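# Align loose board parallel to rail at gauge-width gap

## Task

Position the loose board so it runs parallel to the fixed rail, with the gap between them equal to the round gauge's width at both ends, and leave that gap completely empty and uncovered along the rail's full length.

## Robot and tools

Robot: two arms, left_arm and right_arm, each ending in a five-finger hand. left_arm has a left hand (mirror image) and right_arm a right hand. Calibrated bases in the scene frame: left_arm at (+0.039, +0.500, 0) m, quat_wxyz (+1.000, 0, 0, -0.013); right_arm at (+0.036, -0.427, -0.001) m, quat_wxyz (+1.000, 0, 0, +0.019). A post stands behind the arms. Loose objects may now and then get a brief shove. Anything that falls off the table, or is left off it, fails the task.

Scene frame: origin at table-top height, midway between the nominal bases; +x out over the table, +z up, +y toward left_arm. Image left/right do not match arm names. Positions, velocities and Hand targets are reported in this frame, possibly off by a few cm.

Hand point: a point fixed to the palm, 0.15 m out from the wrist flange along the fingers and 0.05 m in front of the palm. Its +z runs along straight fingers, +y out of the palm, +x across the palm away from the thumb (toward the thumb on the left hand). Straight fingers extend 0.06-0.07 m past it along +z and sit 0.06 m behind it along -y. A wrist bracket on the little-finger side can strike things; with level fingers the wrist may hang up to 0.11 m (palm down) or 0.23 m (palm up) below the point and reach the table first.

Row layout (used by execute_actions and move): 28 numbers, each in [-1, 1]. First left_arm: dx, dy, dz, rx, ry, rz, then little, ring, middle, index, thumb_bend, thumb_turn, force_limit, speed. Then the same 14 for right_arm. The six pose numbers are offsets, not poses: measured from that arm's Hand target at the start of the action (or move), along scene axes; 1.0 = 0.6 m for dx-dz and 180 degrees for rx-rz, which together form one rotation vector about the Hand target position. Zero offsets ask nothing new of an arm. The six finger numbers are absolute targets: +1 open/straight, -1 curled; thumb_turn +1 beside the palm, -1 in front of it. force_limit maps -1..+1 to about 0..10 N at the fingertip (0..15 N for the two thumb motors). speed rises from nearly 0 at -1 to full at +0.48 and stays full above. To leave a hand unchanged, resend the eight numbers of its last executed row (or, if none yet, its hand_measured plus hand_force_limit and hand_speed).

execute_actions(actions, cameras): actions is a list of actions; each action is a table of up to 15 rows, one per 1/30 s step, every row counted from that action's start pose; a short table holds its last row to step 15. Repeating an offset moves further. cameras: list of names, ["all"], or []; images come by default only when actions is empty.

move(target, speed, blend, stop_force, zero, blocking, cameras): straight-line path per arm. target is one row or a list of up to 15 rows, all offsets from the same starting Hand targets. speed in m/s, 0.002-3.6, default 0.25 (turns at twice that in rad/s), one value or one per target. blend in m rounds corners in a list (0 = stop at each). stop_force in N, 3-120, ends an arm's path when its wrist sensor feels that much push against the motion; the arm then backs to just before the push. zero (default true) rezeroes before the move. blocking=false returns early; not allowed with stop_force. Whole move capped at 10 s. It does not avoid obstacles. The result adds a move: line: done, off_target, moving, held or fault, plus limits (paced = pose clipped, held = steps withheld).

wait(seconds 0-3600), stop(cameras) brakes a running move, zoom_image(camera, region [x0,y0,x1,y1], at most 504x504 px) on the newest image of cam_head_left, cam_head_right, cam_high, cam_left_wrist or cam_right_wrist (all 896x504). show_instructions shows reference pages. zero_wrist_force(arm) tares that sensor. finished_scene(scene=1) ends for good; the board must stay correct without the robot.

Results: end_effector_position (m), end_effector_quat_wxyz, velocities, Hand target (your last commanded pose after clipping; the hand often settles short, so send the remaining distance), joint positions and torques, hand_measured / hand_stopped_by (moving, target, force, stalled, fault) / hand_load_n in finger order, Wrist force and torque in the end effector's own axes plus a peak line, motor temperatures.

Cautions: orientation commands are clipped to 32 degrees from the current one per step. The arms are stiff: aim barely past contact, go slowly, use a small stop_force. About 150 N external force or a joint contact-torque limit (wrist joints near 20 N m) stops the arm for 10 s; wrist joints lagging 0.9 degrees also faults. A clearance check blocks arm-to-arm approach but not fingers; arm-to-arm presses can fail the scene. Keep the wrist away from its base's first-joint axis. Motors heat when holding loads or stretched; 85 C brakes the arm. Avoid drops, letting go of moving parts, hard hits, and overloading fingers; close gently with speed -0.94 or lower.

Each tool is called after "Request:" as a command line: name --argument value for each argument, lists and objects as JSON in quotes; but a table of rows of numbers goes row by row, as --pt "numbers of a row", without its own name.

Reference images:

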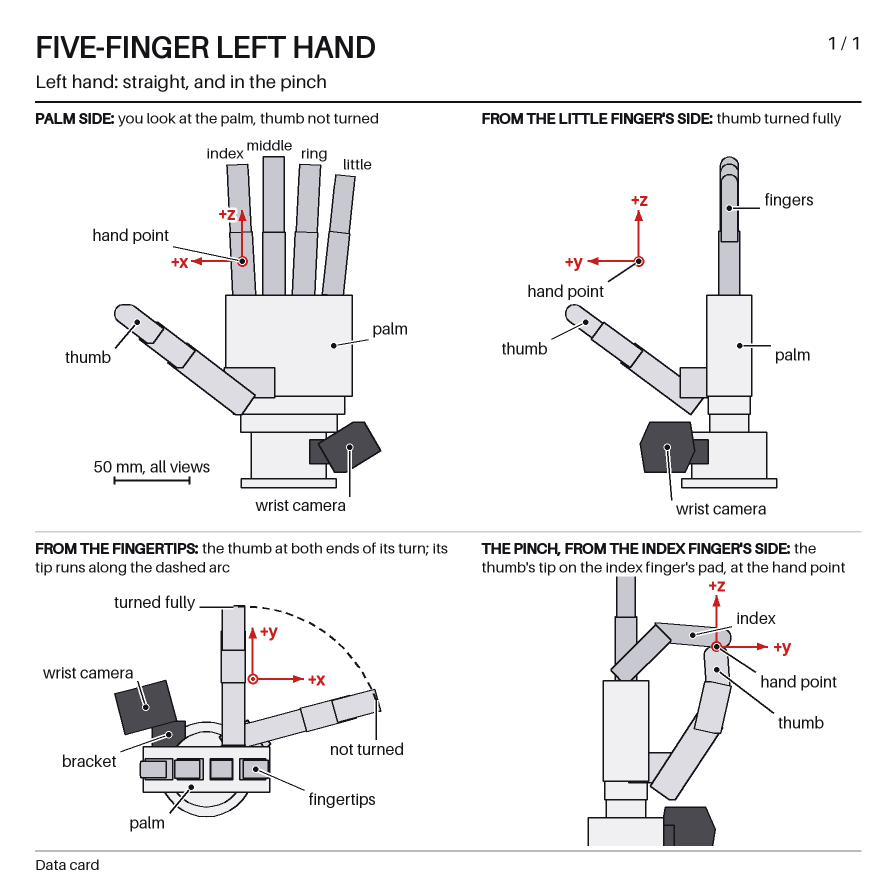

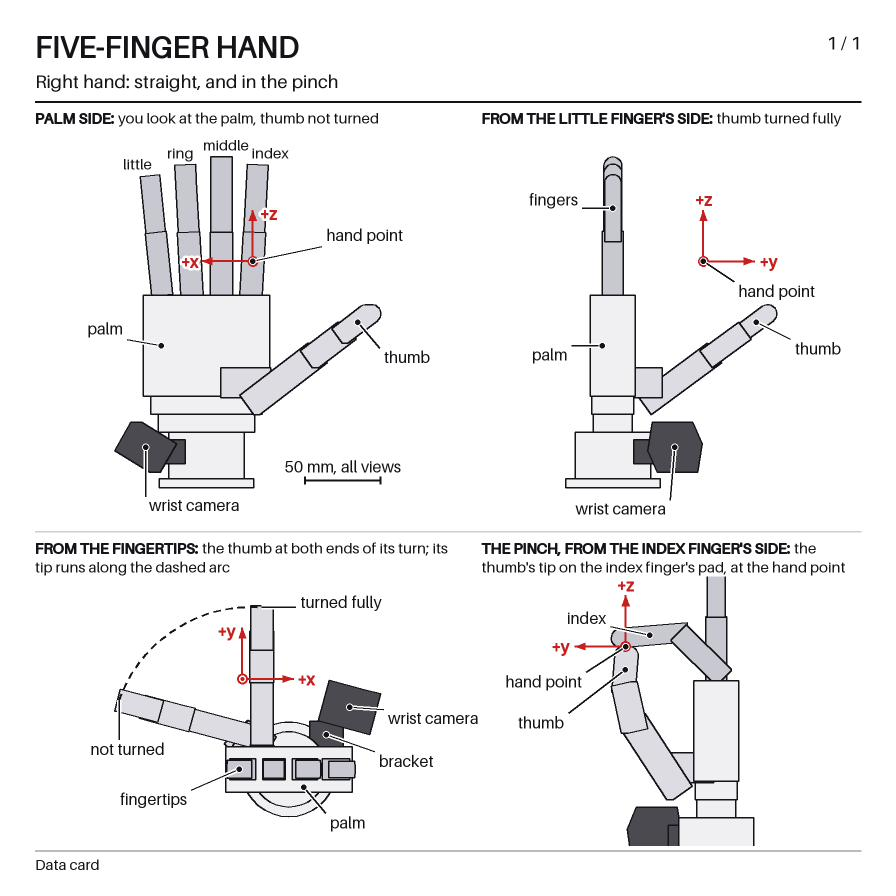

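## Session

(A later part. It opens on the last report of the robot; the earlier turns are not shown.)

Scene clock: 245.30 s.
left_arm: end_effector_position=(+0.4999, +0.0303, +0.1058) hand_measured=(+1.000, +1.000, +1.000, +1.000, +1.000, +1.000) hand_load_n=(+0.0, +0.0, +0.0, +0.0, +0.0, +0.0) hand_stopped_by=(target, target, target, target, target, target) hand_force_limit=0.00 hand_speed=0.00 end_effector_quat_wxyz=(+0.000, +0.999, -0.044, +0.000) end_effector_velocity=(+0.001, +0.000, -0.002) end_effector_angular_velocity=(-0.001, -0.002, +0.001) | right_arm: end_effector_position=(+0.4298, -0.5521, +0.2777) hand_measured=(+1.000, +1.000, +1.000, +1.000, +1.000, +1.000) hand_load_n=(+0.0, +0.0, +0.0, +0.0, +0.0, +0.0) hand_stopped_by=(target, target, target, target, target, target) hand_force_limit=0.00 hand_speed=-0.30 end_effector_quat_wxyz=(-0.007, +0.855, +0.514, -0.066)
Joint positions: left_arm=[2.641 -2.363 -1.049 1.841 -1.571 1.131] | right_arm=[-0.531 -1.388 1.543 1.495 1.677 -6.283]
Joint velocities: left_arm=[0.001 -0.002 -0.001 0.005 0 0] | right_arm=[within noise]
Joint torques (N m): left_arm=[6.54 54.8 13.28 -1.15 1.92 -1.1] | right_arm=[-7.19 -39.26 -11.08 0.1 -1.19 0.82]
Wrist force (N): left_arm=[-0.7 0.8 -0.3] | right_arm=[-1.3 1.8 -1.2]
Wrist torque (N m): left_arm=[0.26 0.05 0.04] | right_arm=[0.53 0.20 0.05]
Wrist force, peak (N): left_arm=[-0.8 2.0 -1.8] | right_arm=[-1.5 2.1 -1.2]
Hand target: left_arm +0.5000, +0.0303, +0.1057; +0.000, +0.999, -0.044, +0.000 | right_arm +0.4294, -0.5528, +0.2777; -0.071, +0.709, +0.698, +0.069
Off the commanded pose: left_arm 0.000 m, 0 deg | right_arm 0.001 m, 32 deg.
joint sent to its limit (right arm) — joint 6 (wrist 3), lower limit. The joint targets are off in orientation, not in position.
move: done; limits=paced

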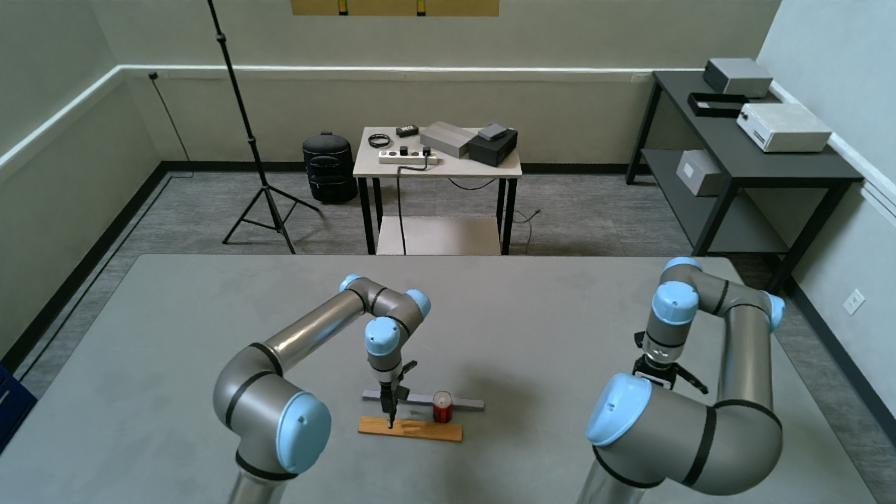

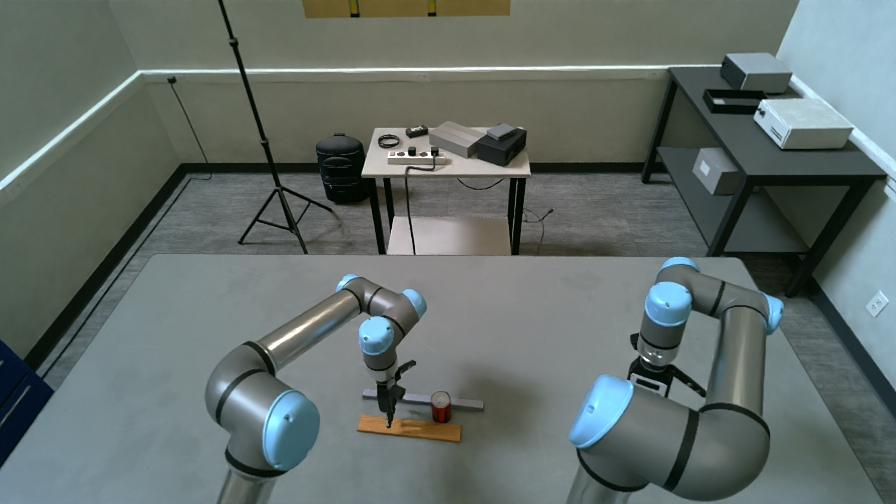

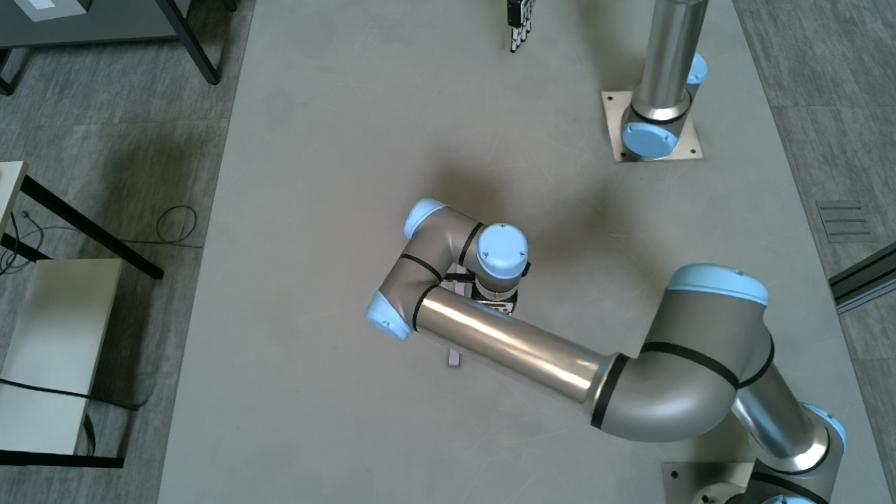

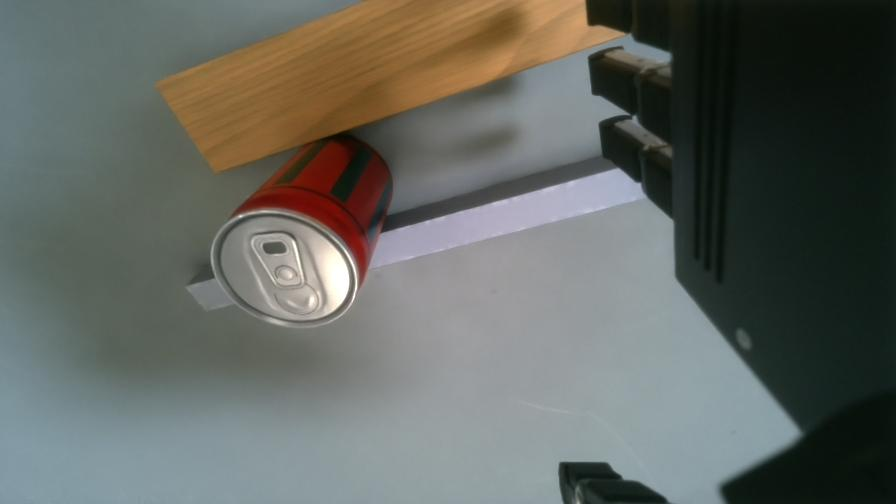

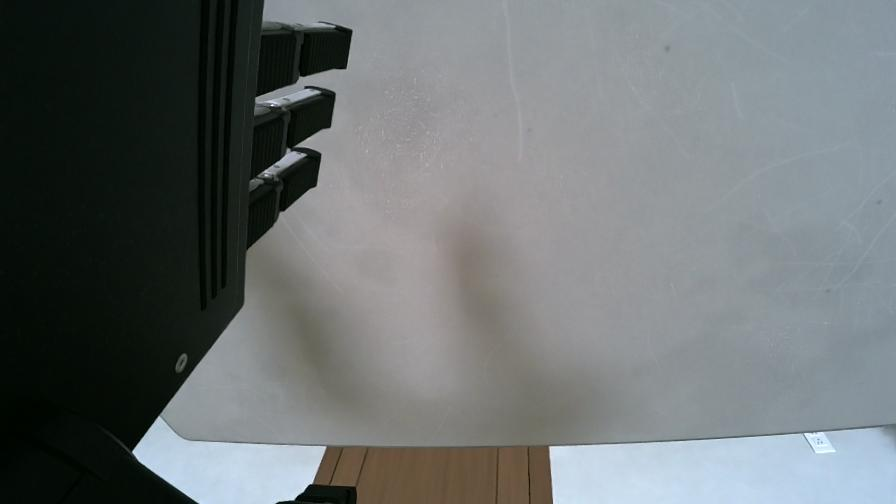

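Request:
move --target '[-0.0388,-0.438,0,0,0,0, 1,1,1,1,1,1,0,0.0, 0,0,0,0,0,0, 1,1,1,1,1,1,0,-0.3]' --speed 0.04 --stop_force 6 --cameras '["all"]'

Scene clock: 253.27 s.
left_arm: end_effector_position=(+0.4758, -0.2312, +0.1053) hand_measured=(+1.000, +1.000, +1.000, +1.000, +1.000, +1.000) hand_load_n=(+0.0, +0.0, +0.0, +0.0, +0.0, +0.0) hand_stopped_by=(target, target, target, target, target, target) hand_force_limit=0.00 hand_speed=0.00 end_effector_quat_wxyz=(+0.128, +0.987, -0.037, +0.085) | right_arm: end_effector_position=(+0.4298, -0.5521, +0.2777) hand_measured=(+1.000, +1.000, +1.000, +1.000, +1.000, +1.000) hand_load_n=(+0.0, +0.5, +0.0, +0.0, +0.0, +0.0) hand_stopped_by=(target, target, target, target, target, target) hand_force_limit=0.00 hand_speed=-0.30 end_effector_quat_wxyz=(-0.007, +0.855, +0.514, -0.066)
Joint positions: left_arm=[2.335 -2.889 -0.035 1.657 -1.514 0.804] | right_arm=[-0.531 -1.388 1.543 1.495 1.677 -6.283]
Joint torques (N m): left_arm=[6.92 68.38 25.07 -1 -1.79 0.92] | right_arm=[-5.75 -33.24 -17.52 3.48 -1.18 0.92]
Wrist force (N): left_arm=[-0.9 0.3 -0.1] | right_arm=[-1.4 1.7 -1.3]
Wrist torque (N m): left_arm=[0.16 0.07 0.10] | right_arm=[0.52 0.21 0.04]
Wrist force, peak (N): left_arm=[-1.1 1.0 -0.4] | right_arm=[-1.6 2.0 -1.3]
Hand target: left_arm +0.4767, -0.2325, +0.1057; +0.000, +0.999, -0.044, +0.000 | right_arm +0.4294, -0.5528, +0.2777; -0.071, +0.709, +0.698, +0.069
Off the commanded pose: left_arm 0.002 m, 18 deg | right_arm 0.001 m, 32 deg.
elbow stopped short (left arm): the move would have taken joint 3 (elbow) straighter than the controller allows.
joint sent to its limit (right arm) — joint 6 (wrist 3), lower limit. The joint targets are off in orientation, not in position.
move: off_target (left_arm)

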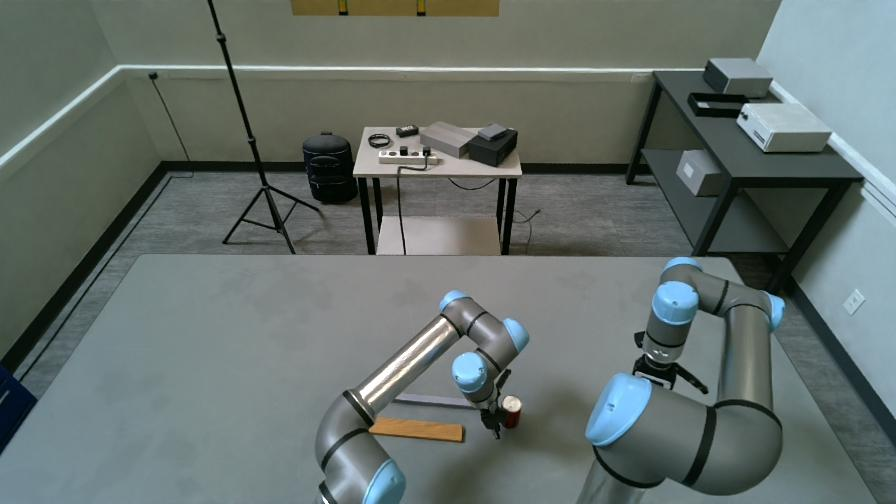

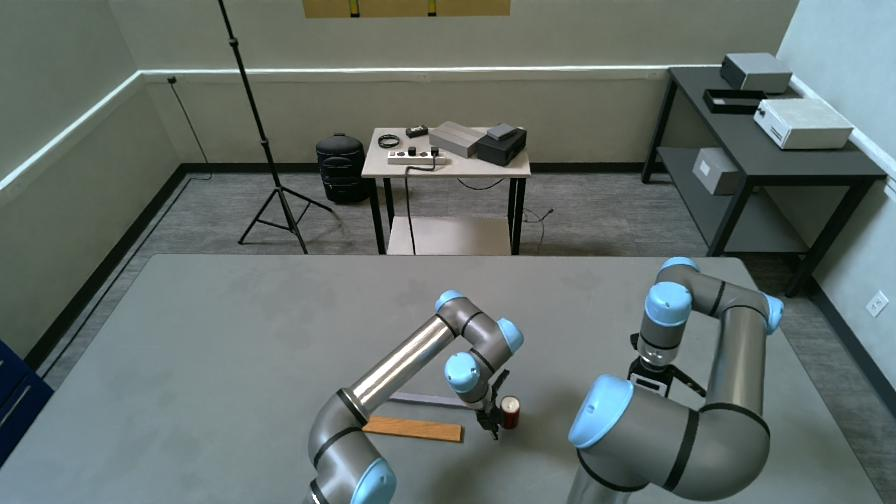

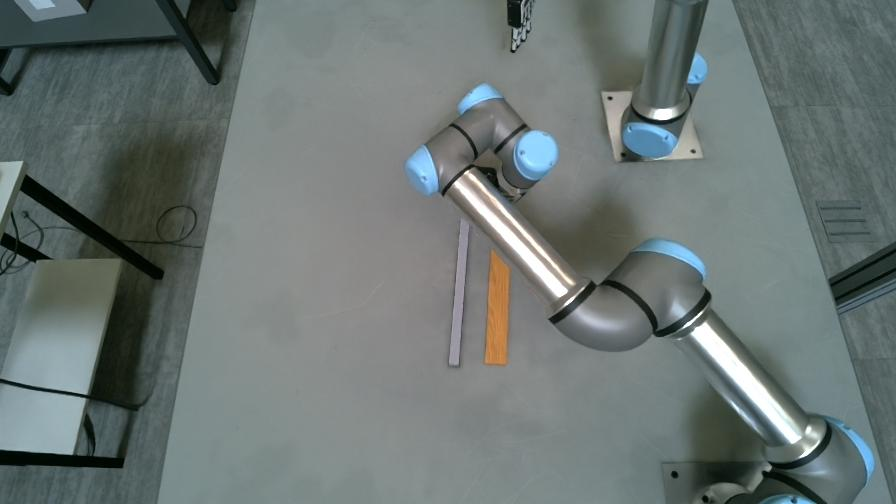

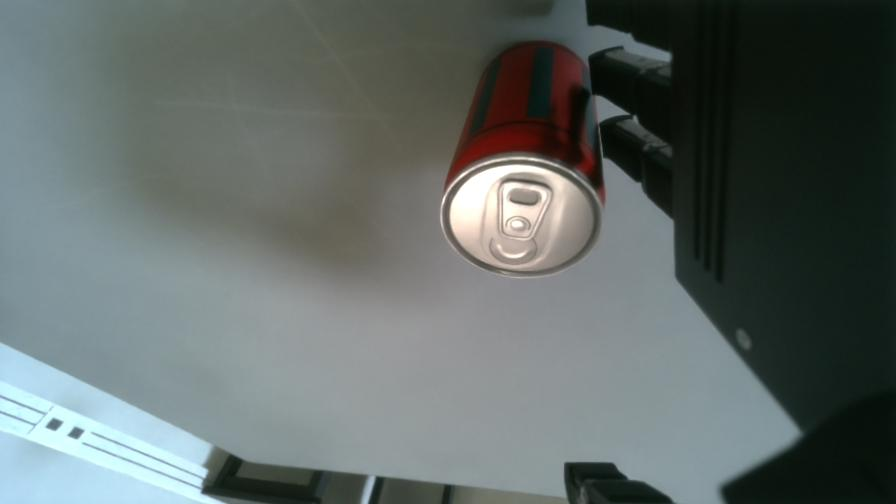

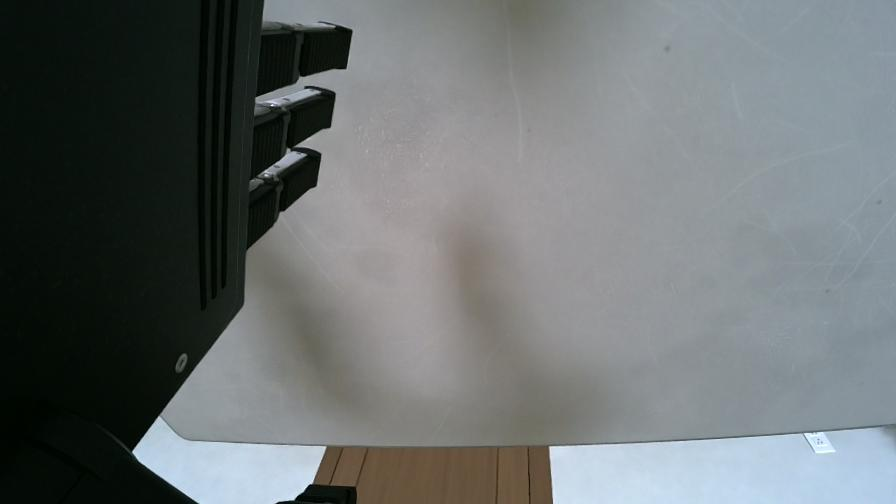

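Request:
move --pt "0.0 0.1 0 0 0 0 1 1 1 1 1 1 0 0.0 0 0 0 0 0 0 1 1 1 1 1 1 0 -0.3" --pt "0.01 0.3 0.2 0 0 0 1 1 1 1 1 1 0 0.0 0 0 0 0 0 0 1 1 1 1 1 1 0 -0.3" --pt "0.0 0.95 0.25 0 0 0 1 1 1 1 1 1 0 0.0 0 0 0 0 0 0 1 1 1 1 1 1 0 -0.3" --speed 0.2 --blend 0.02 --cameras '["all"]'

Request:
zoom_image --camera "cam_high" --region '[450, 210, 530, 290]'

Request:
zoom_image --camera "cam_high" --region '[440, 300, 520, 380]'

Scene clock: 258.20 s.
left_arm: end_effector_position=(+0.4767, +0.3374, +0.2557) hand_measured=(+1.000, +1.000, +1.000, +1.000, +1.000, +1.000) hand_load_n=(+0.0, +0.0, +0.0, +0.0, +0.0, +0.0) hand_stopped_by=(target, target, target, target, target, target) hand_force_limit=0.00 hand_speed=0.00 end_effector_quat_wxyz=(+0.000, +0.999, -0.044, +0.000) | right_arm: end_effector_position=(+0.4298, -0.5521, +0.2777) hand_measured=(+1.000, +1.000, +1.000, +1.000, +1.000, +1.000) hand_load_n=(+0.0, +0.0, +0.0, +0.0, +0.0, +0.0) hand_stopped_by=(target, target, target, target, target, target) hand_force_limit=0.00 hand_speed=-0.30 end_effector_quat_wxyz=(-0.007, +0.855, +0.514, -0.066)
Joint positions: left_arm=[3.25 -1.846 -1.464 1.739 -1.571 1.74] | right_arm=[-0.531 -1.388 1.543 1.495 1.677 -6.283]
Joint torques (N m): left_arm=[5.95 23.48 23.19 -0.94 1.38 0.9] | right_arm=[-5.87 -30.36 -21 4.98 -1.16 0.84]
Wrist force (N): left_arm=[-0.3 0.8 -0.5] | right_arm=[-1.5 1.8 -1.3]
Wrist torque (N m): left_arm=[0.23 0.00 -0.04] | right_arm=[0.53 0.23 0.03]
Wrist force, peak (N): left_arm=[-0.5 -1.5 -0.5] | right_arm=[-1.6 1.9 -1.4]
Hand target: left_arm +0.4767, +0.3375, +0.2557; +0.000, +0.999, -0.044, +0.000 | right_arm +0.4294, -0.5528, +0.2777; -0.071, +0.709, +0.698, +0.069
Off the commanded pose: left_arm 0.000 m, 0 deg | right_arm 0.001 m, 32 deg.
elbow stopped short (left arm): the move would have taken joint 3 (elbow) straighter than the controller allows.
joint sent to its limit (right arm) — joint 6 (wrist 3), lower limit. The joint targets are off in orientation, not in position.
move: done

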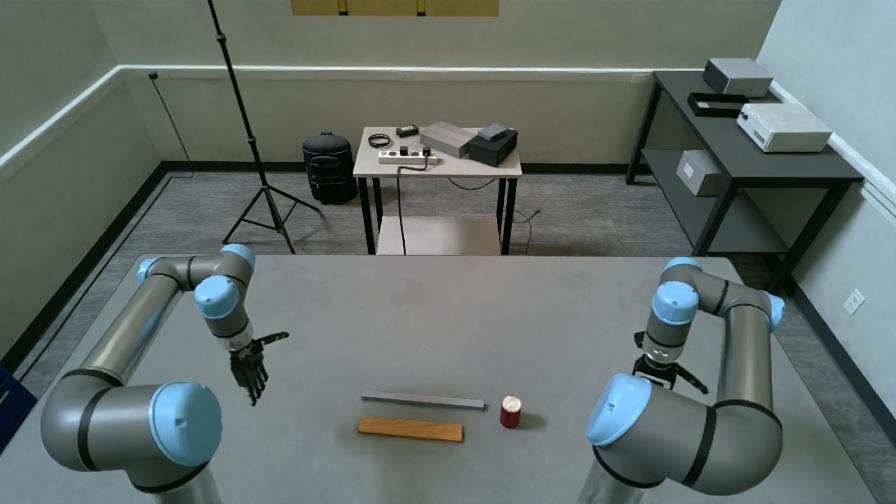

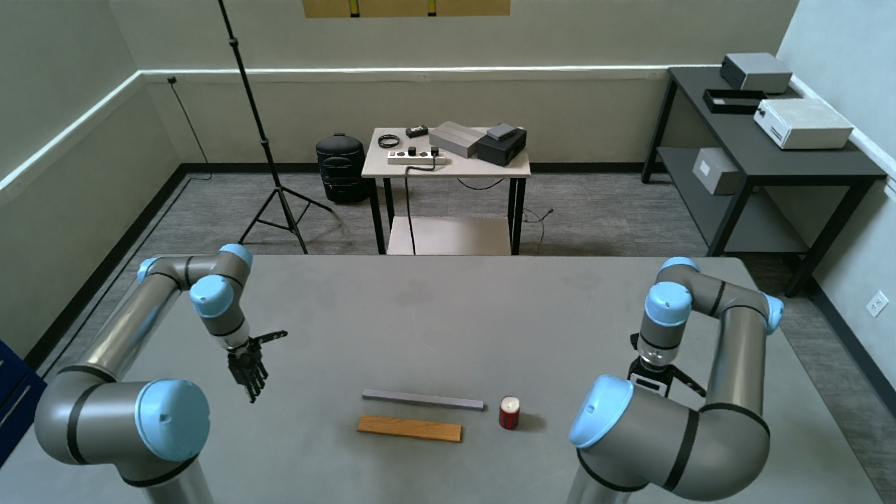

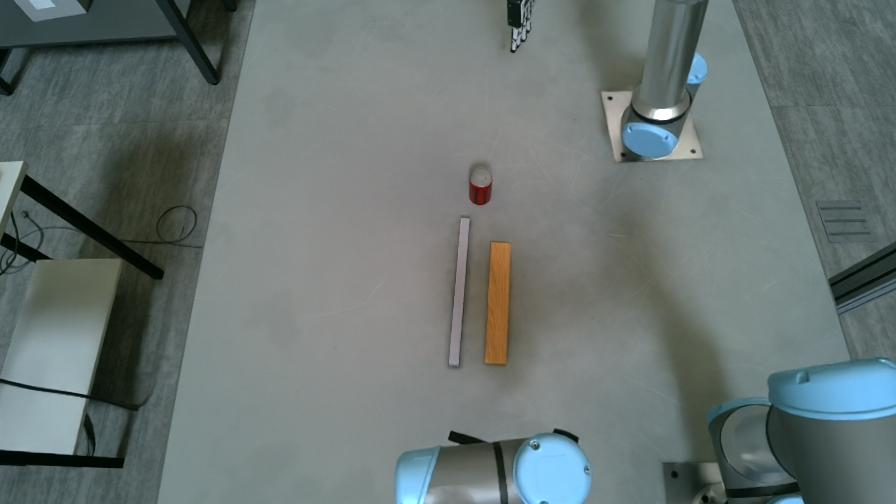

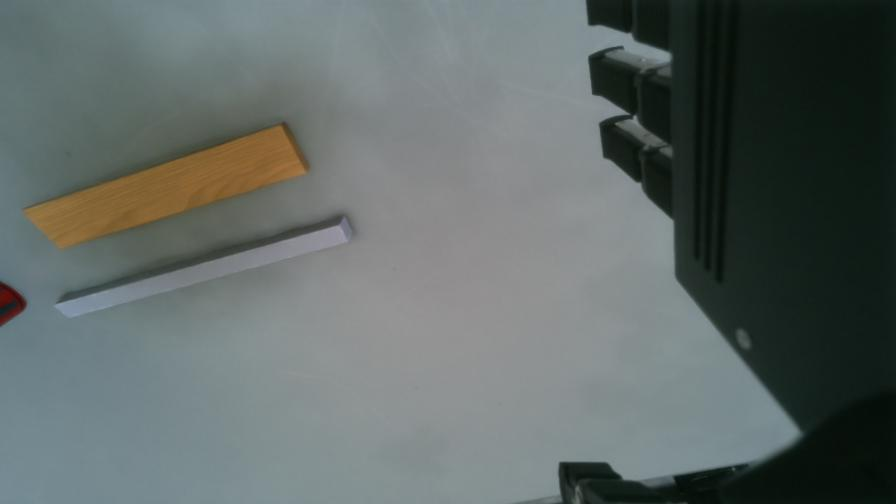

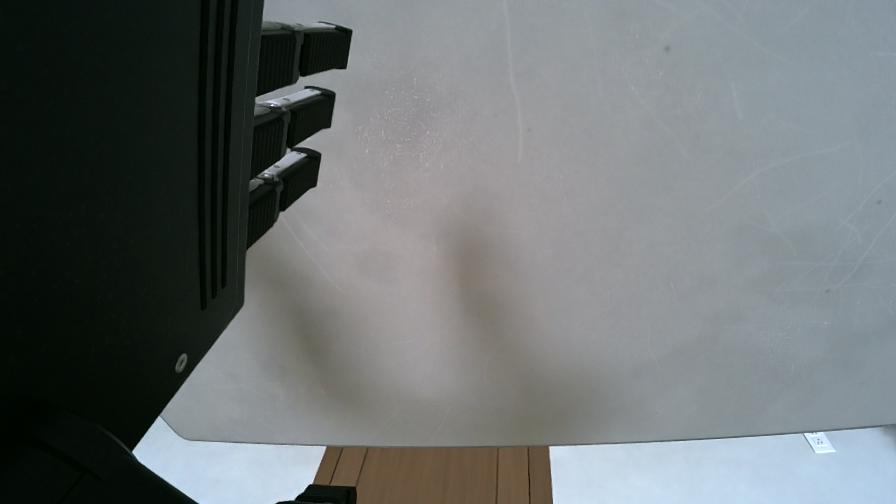

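Scaled by 6.300 from the camera's image (finer frame: 1280x720).

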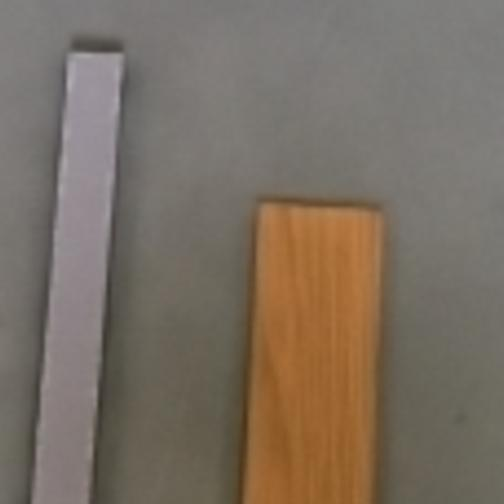

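Scaled by 6.300 from the camera's image (finer frame: 1280x720).

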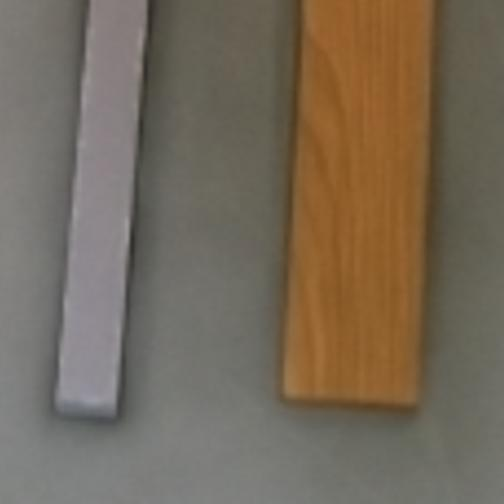

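Request:
finished_scene

The scene is finished: the task was done.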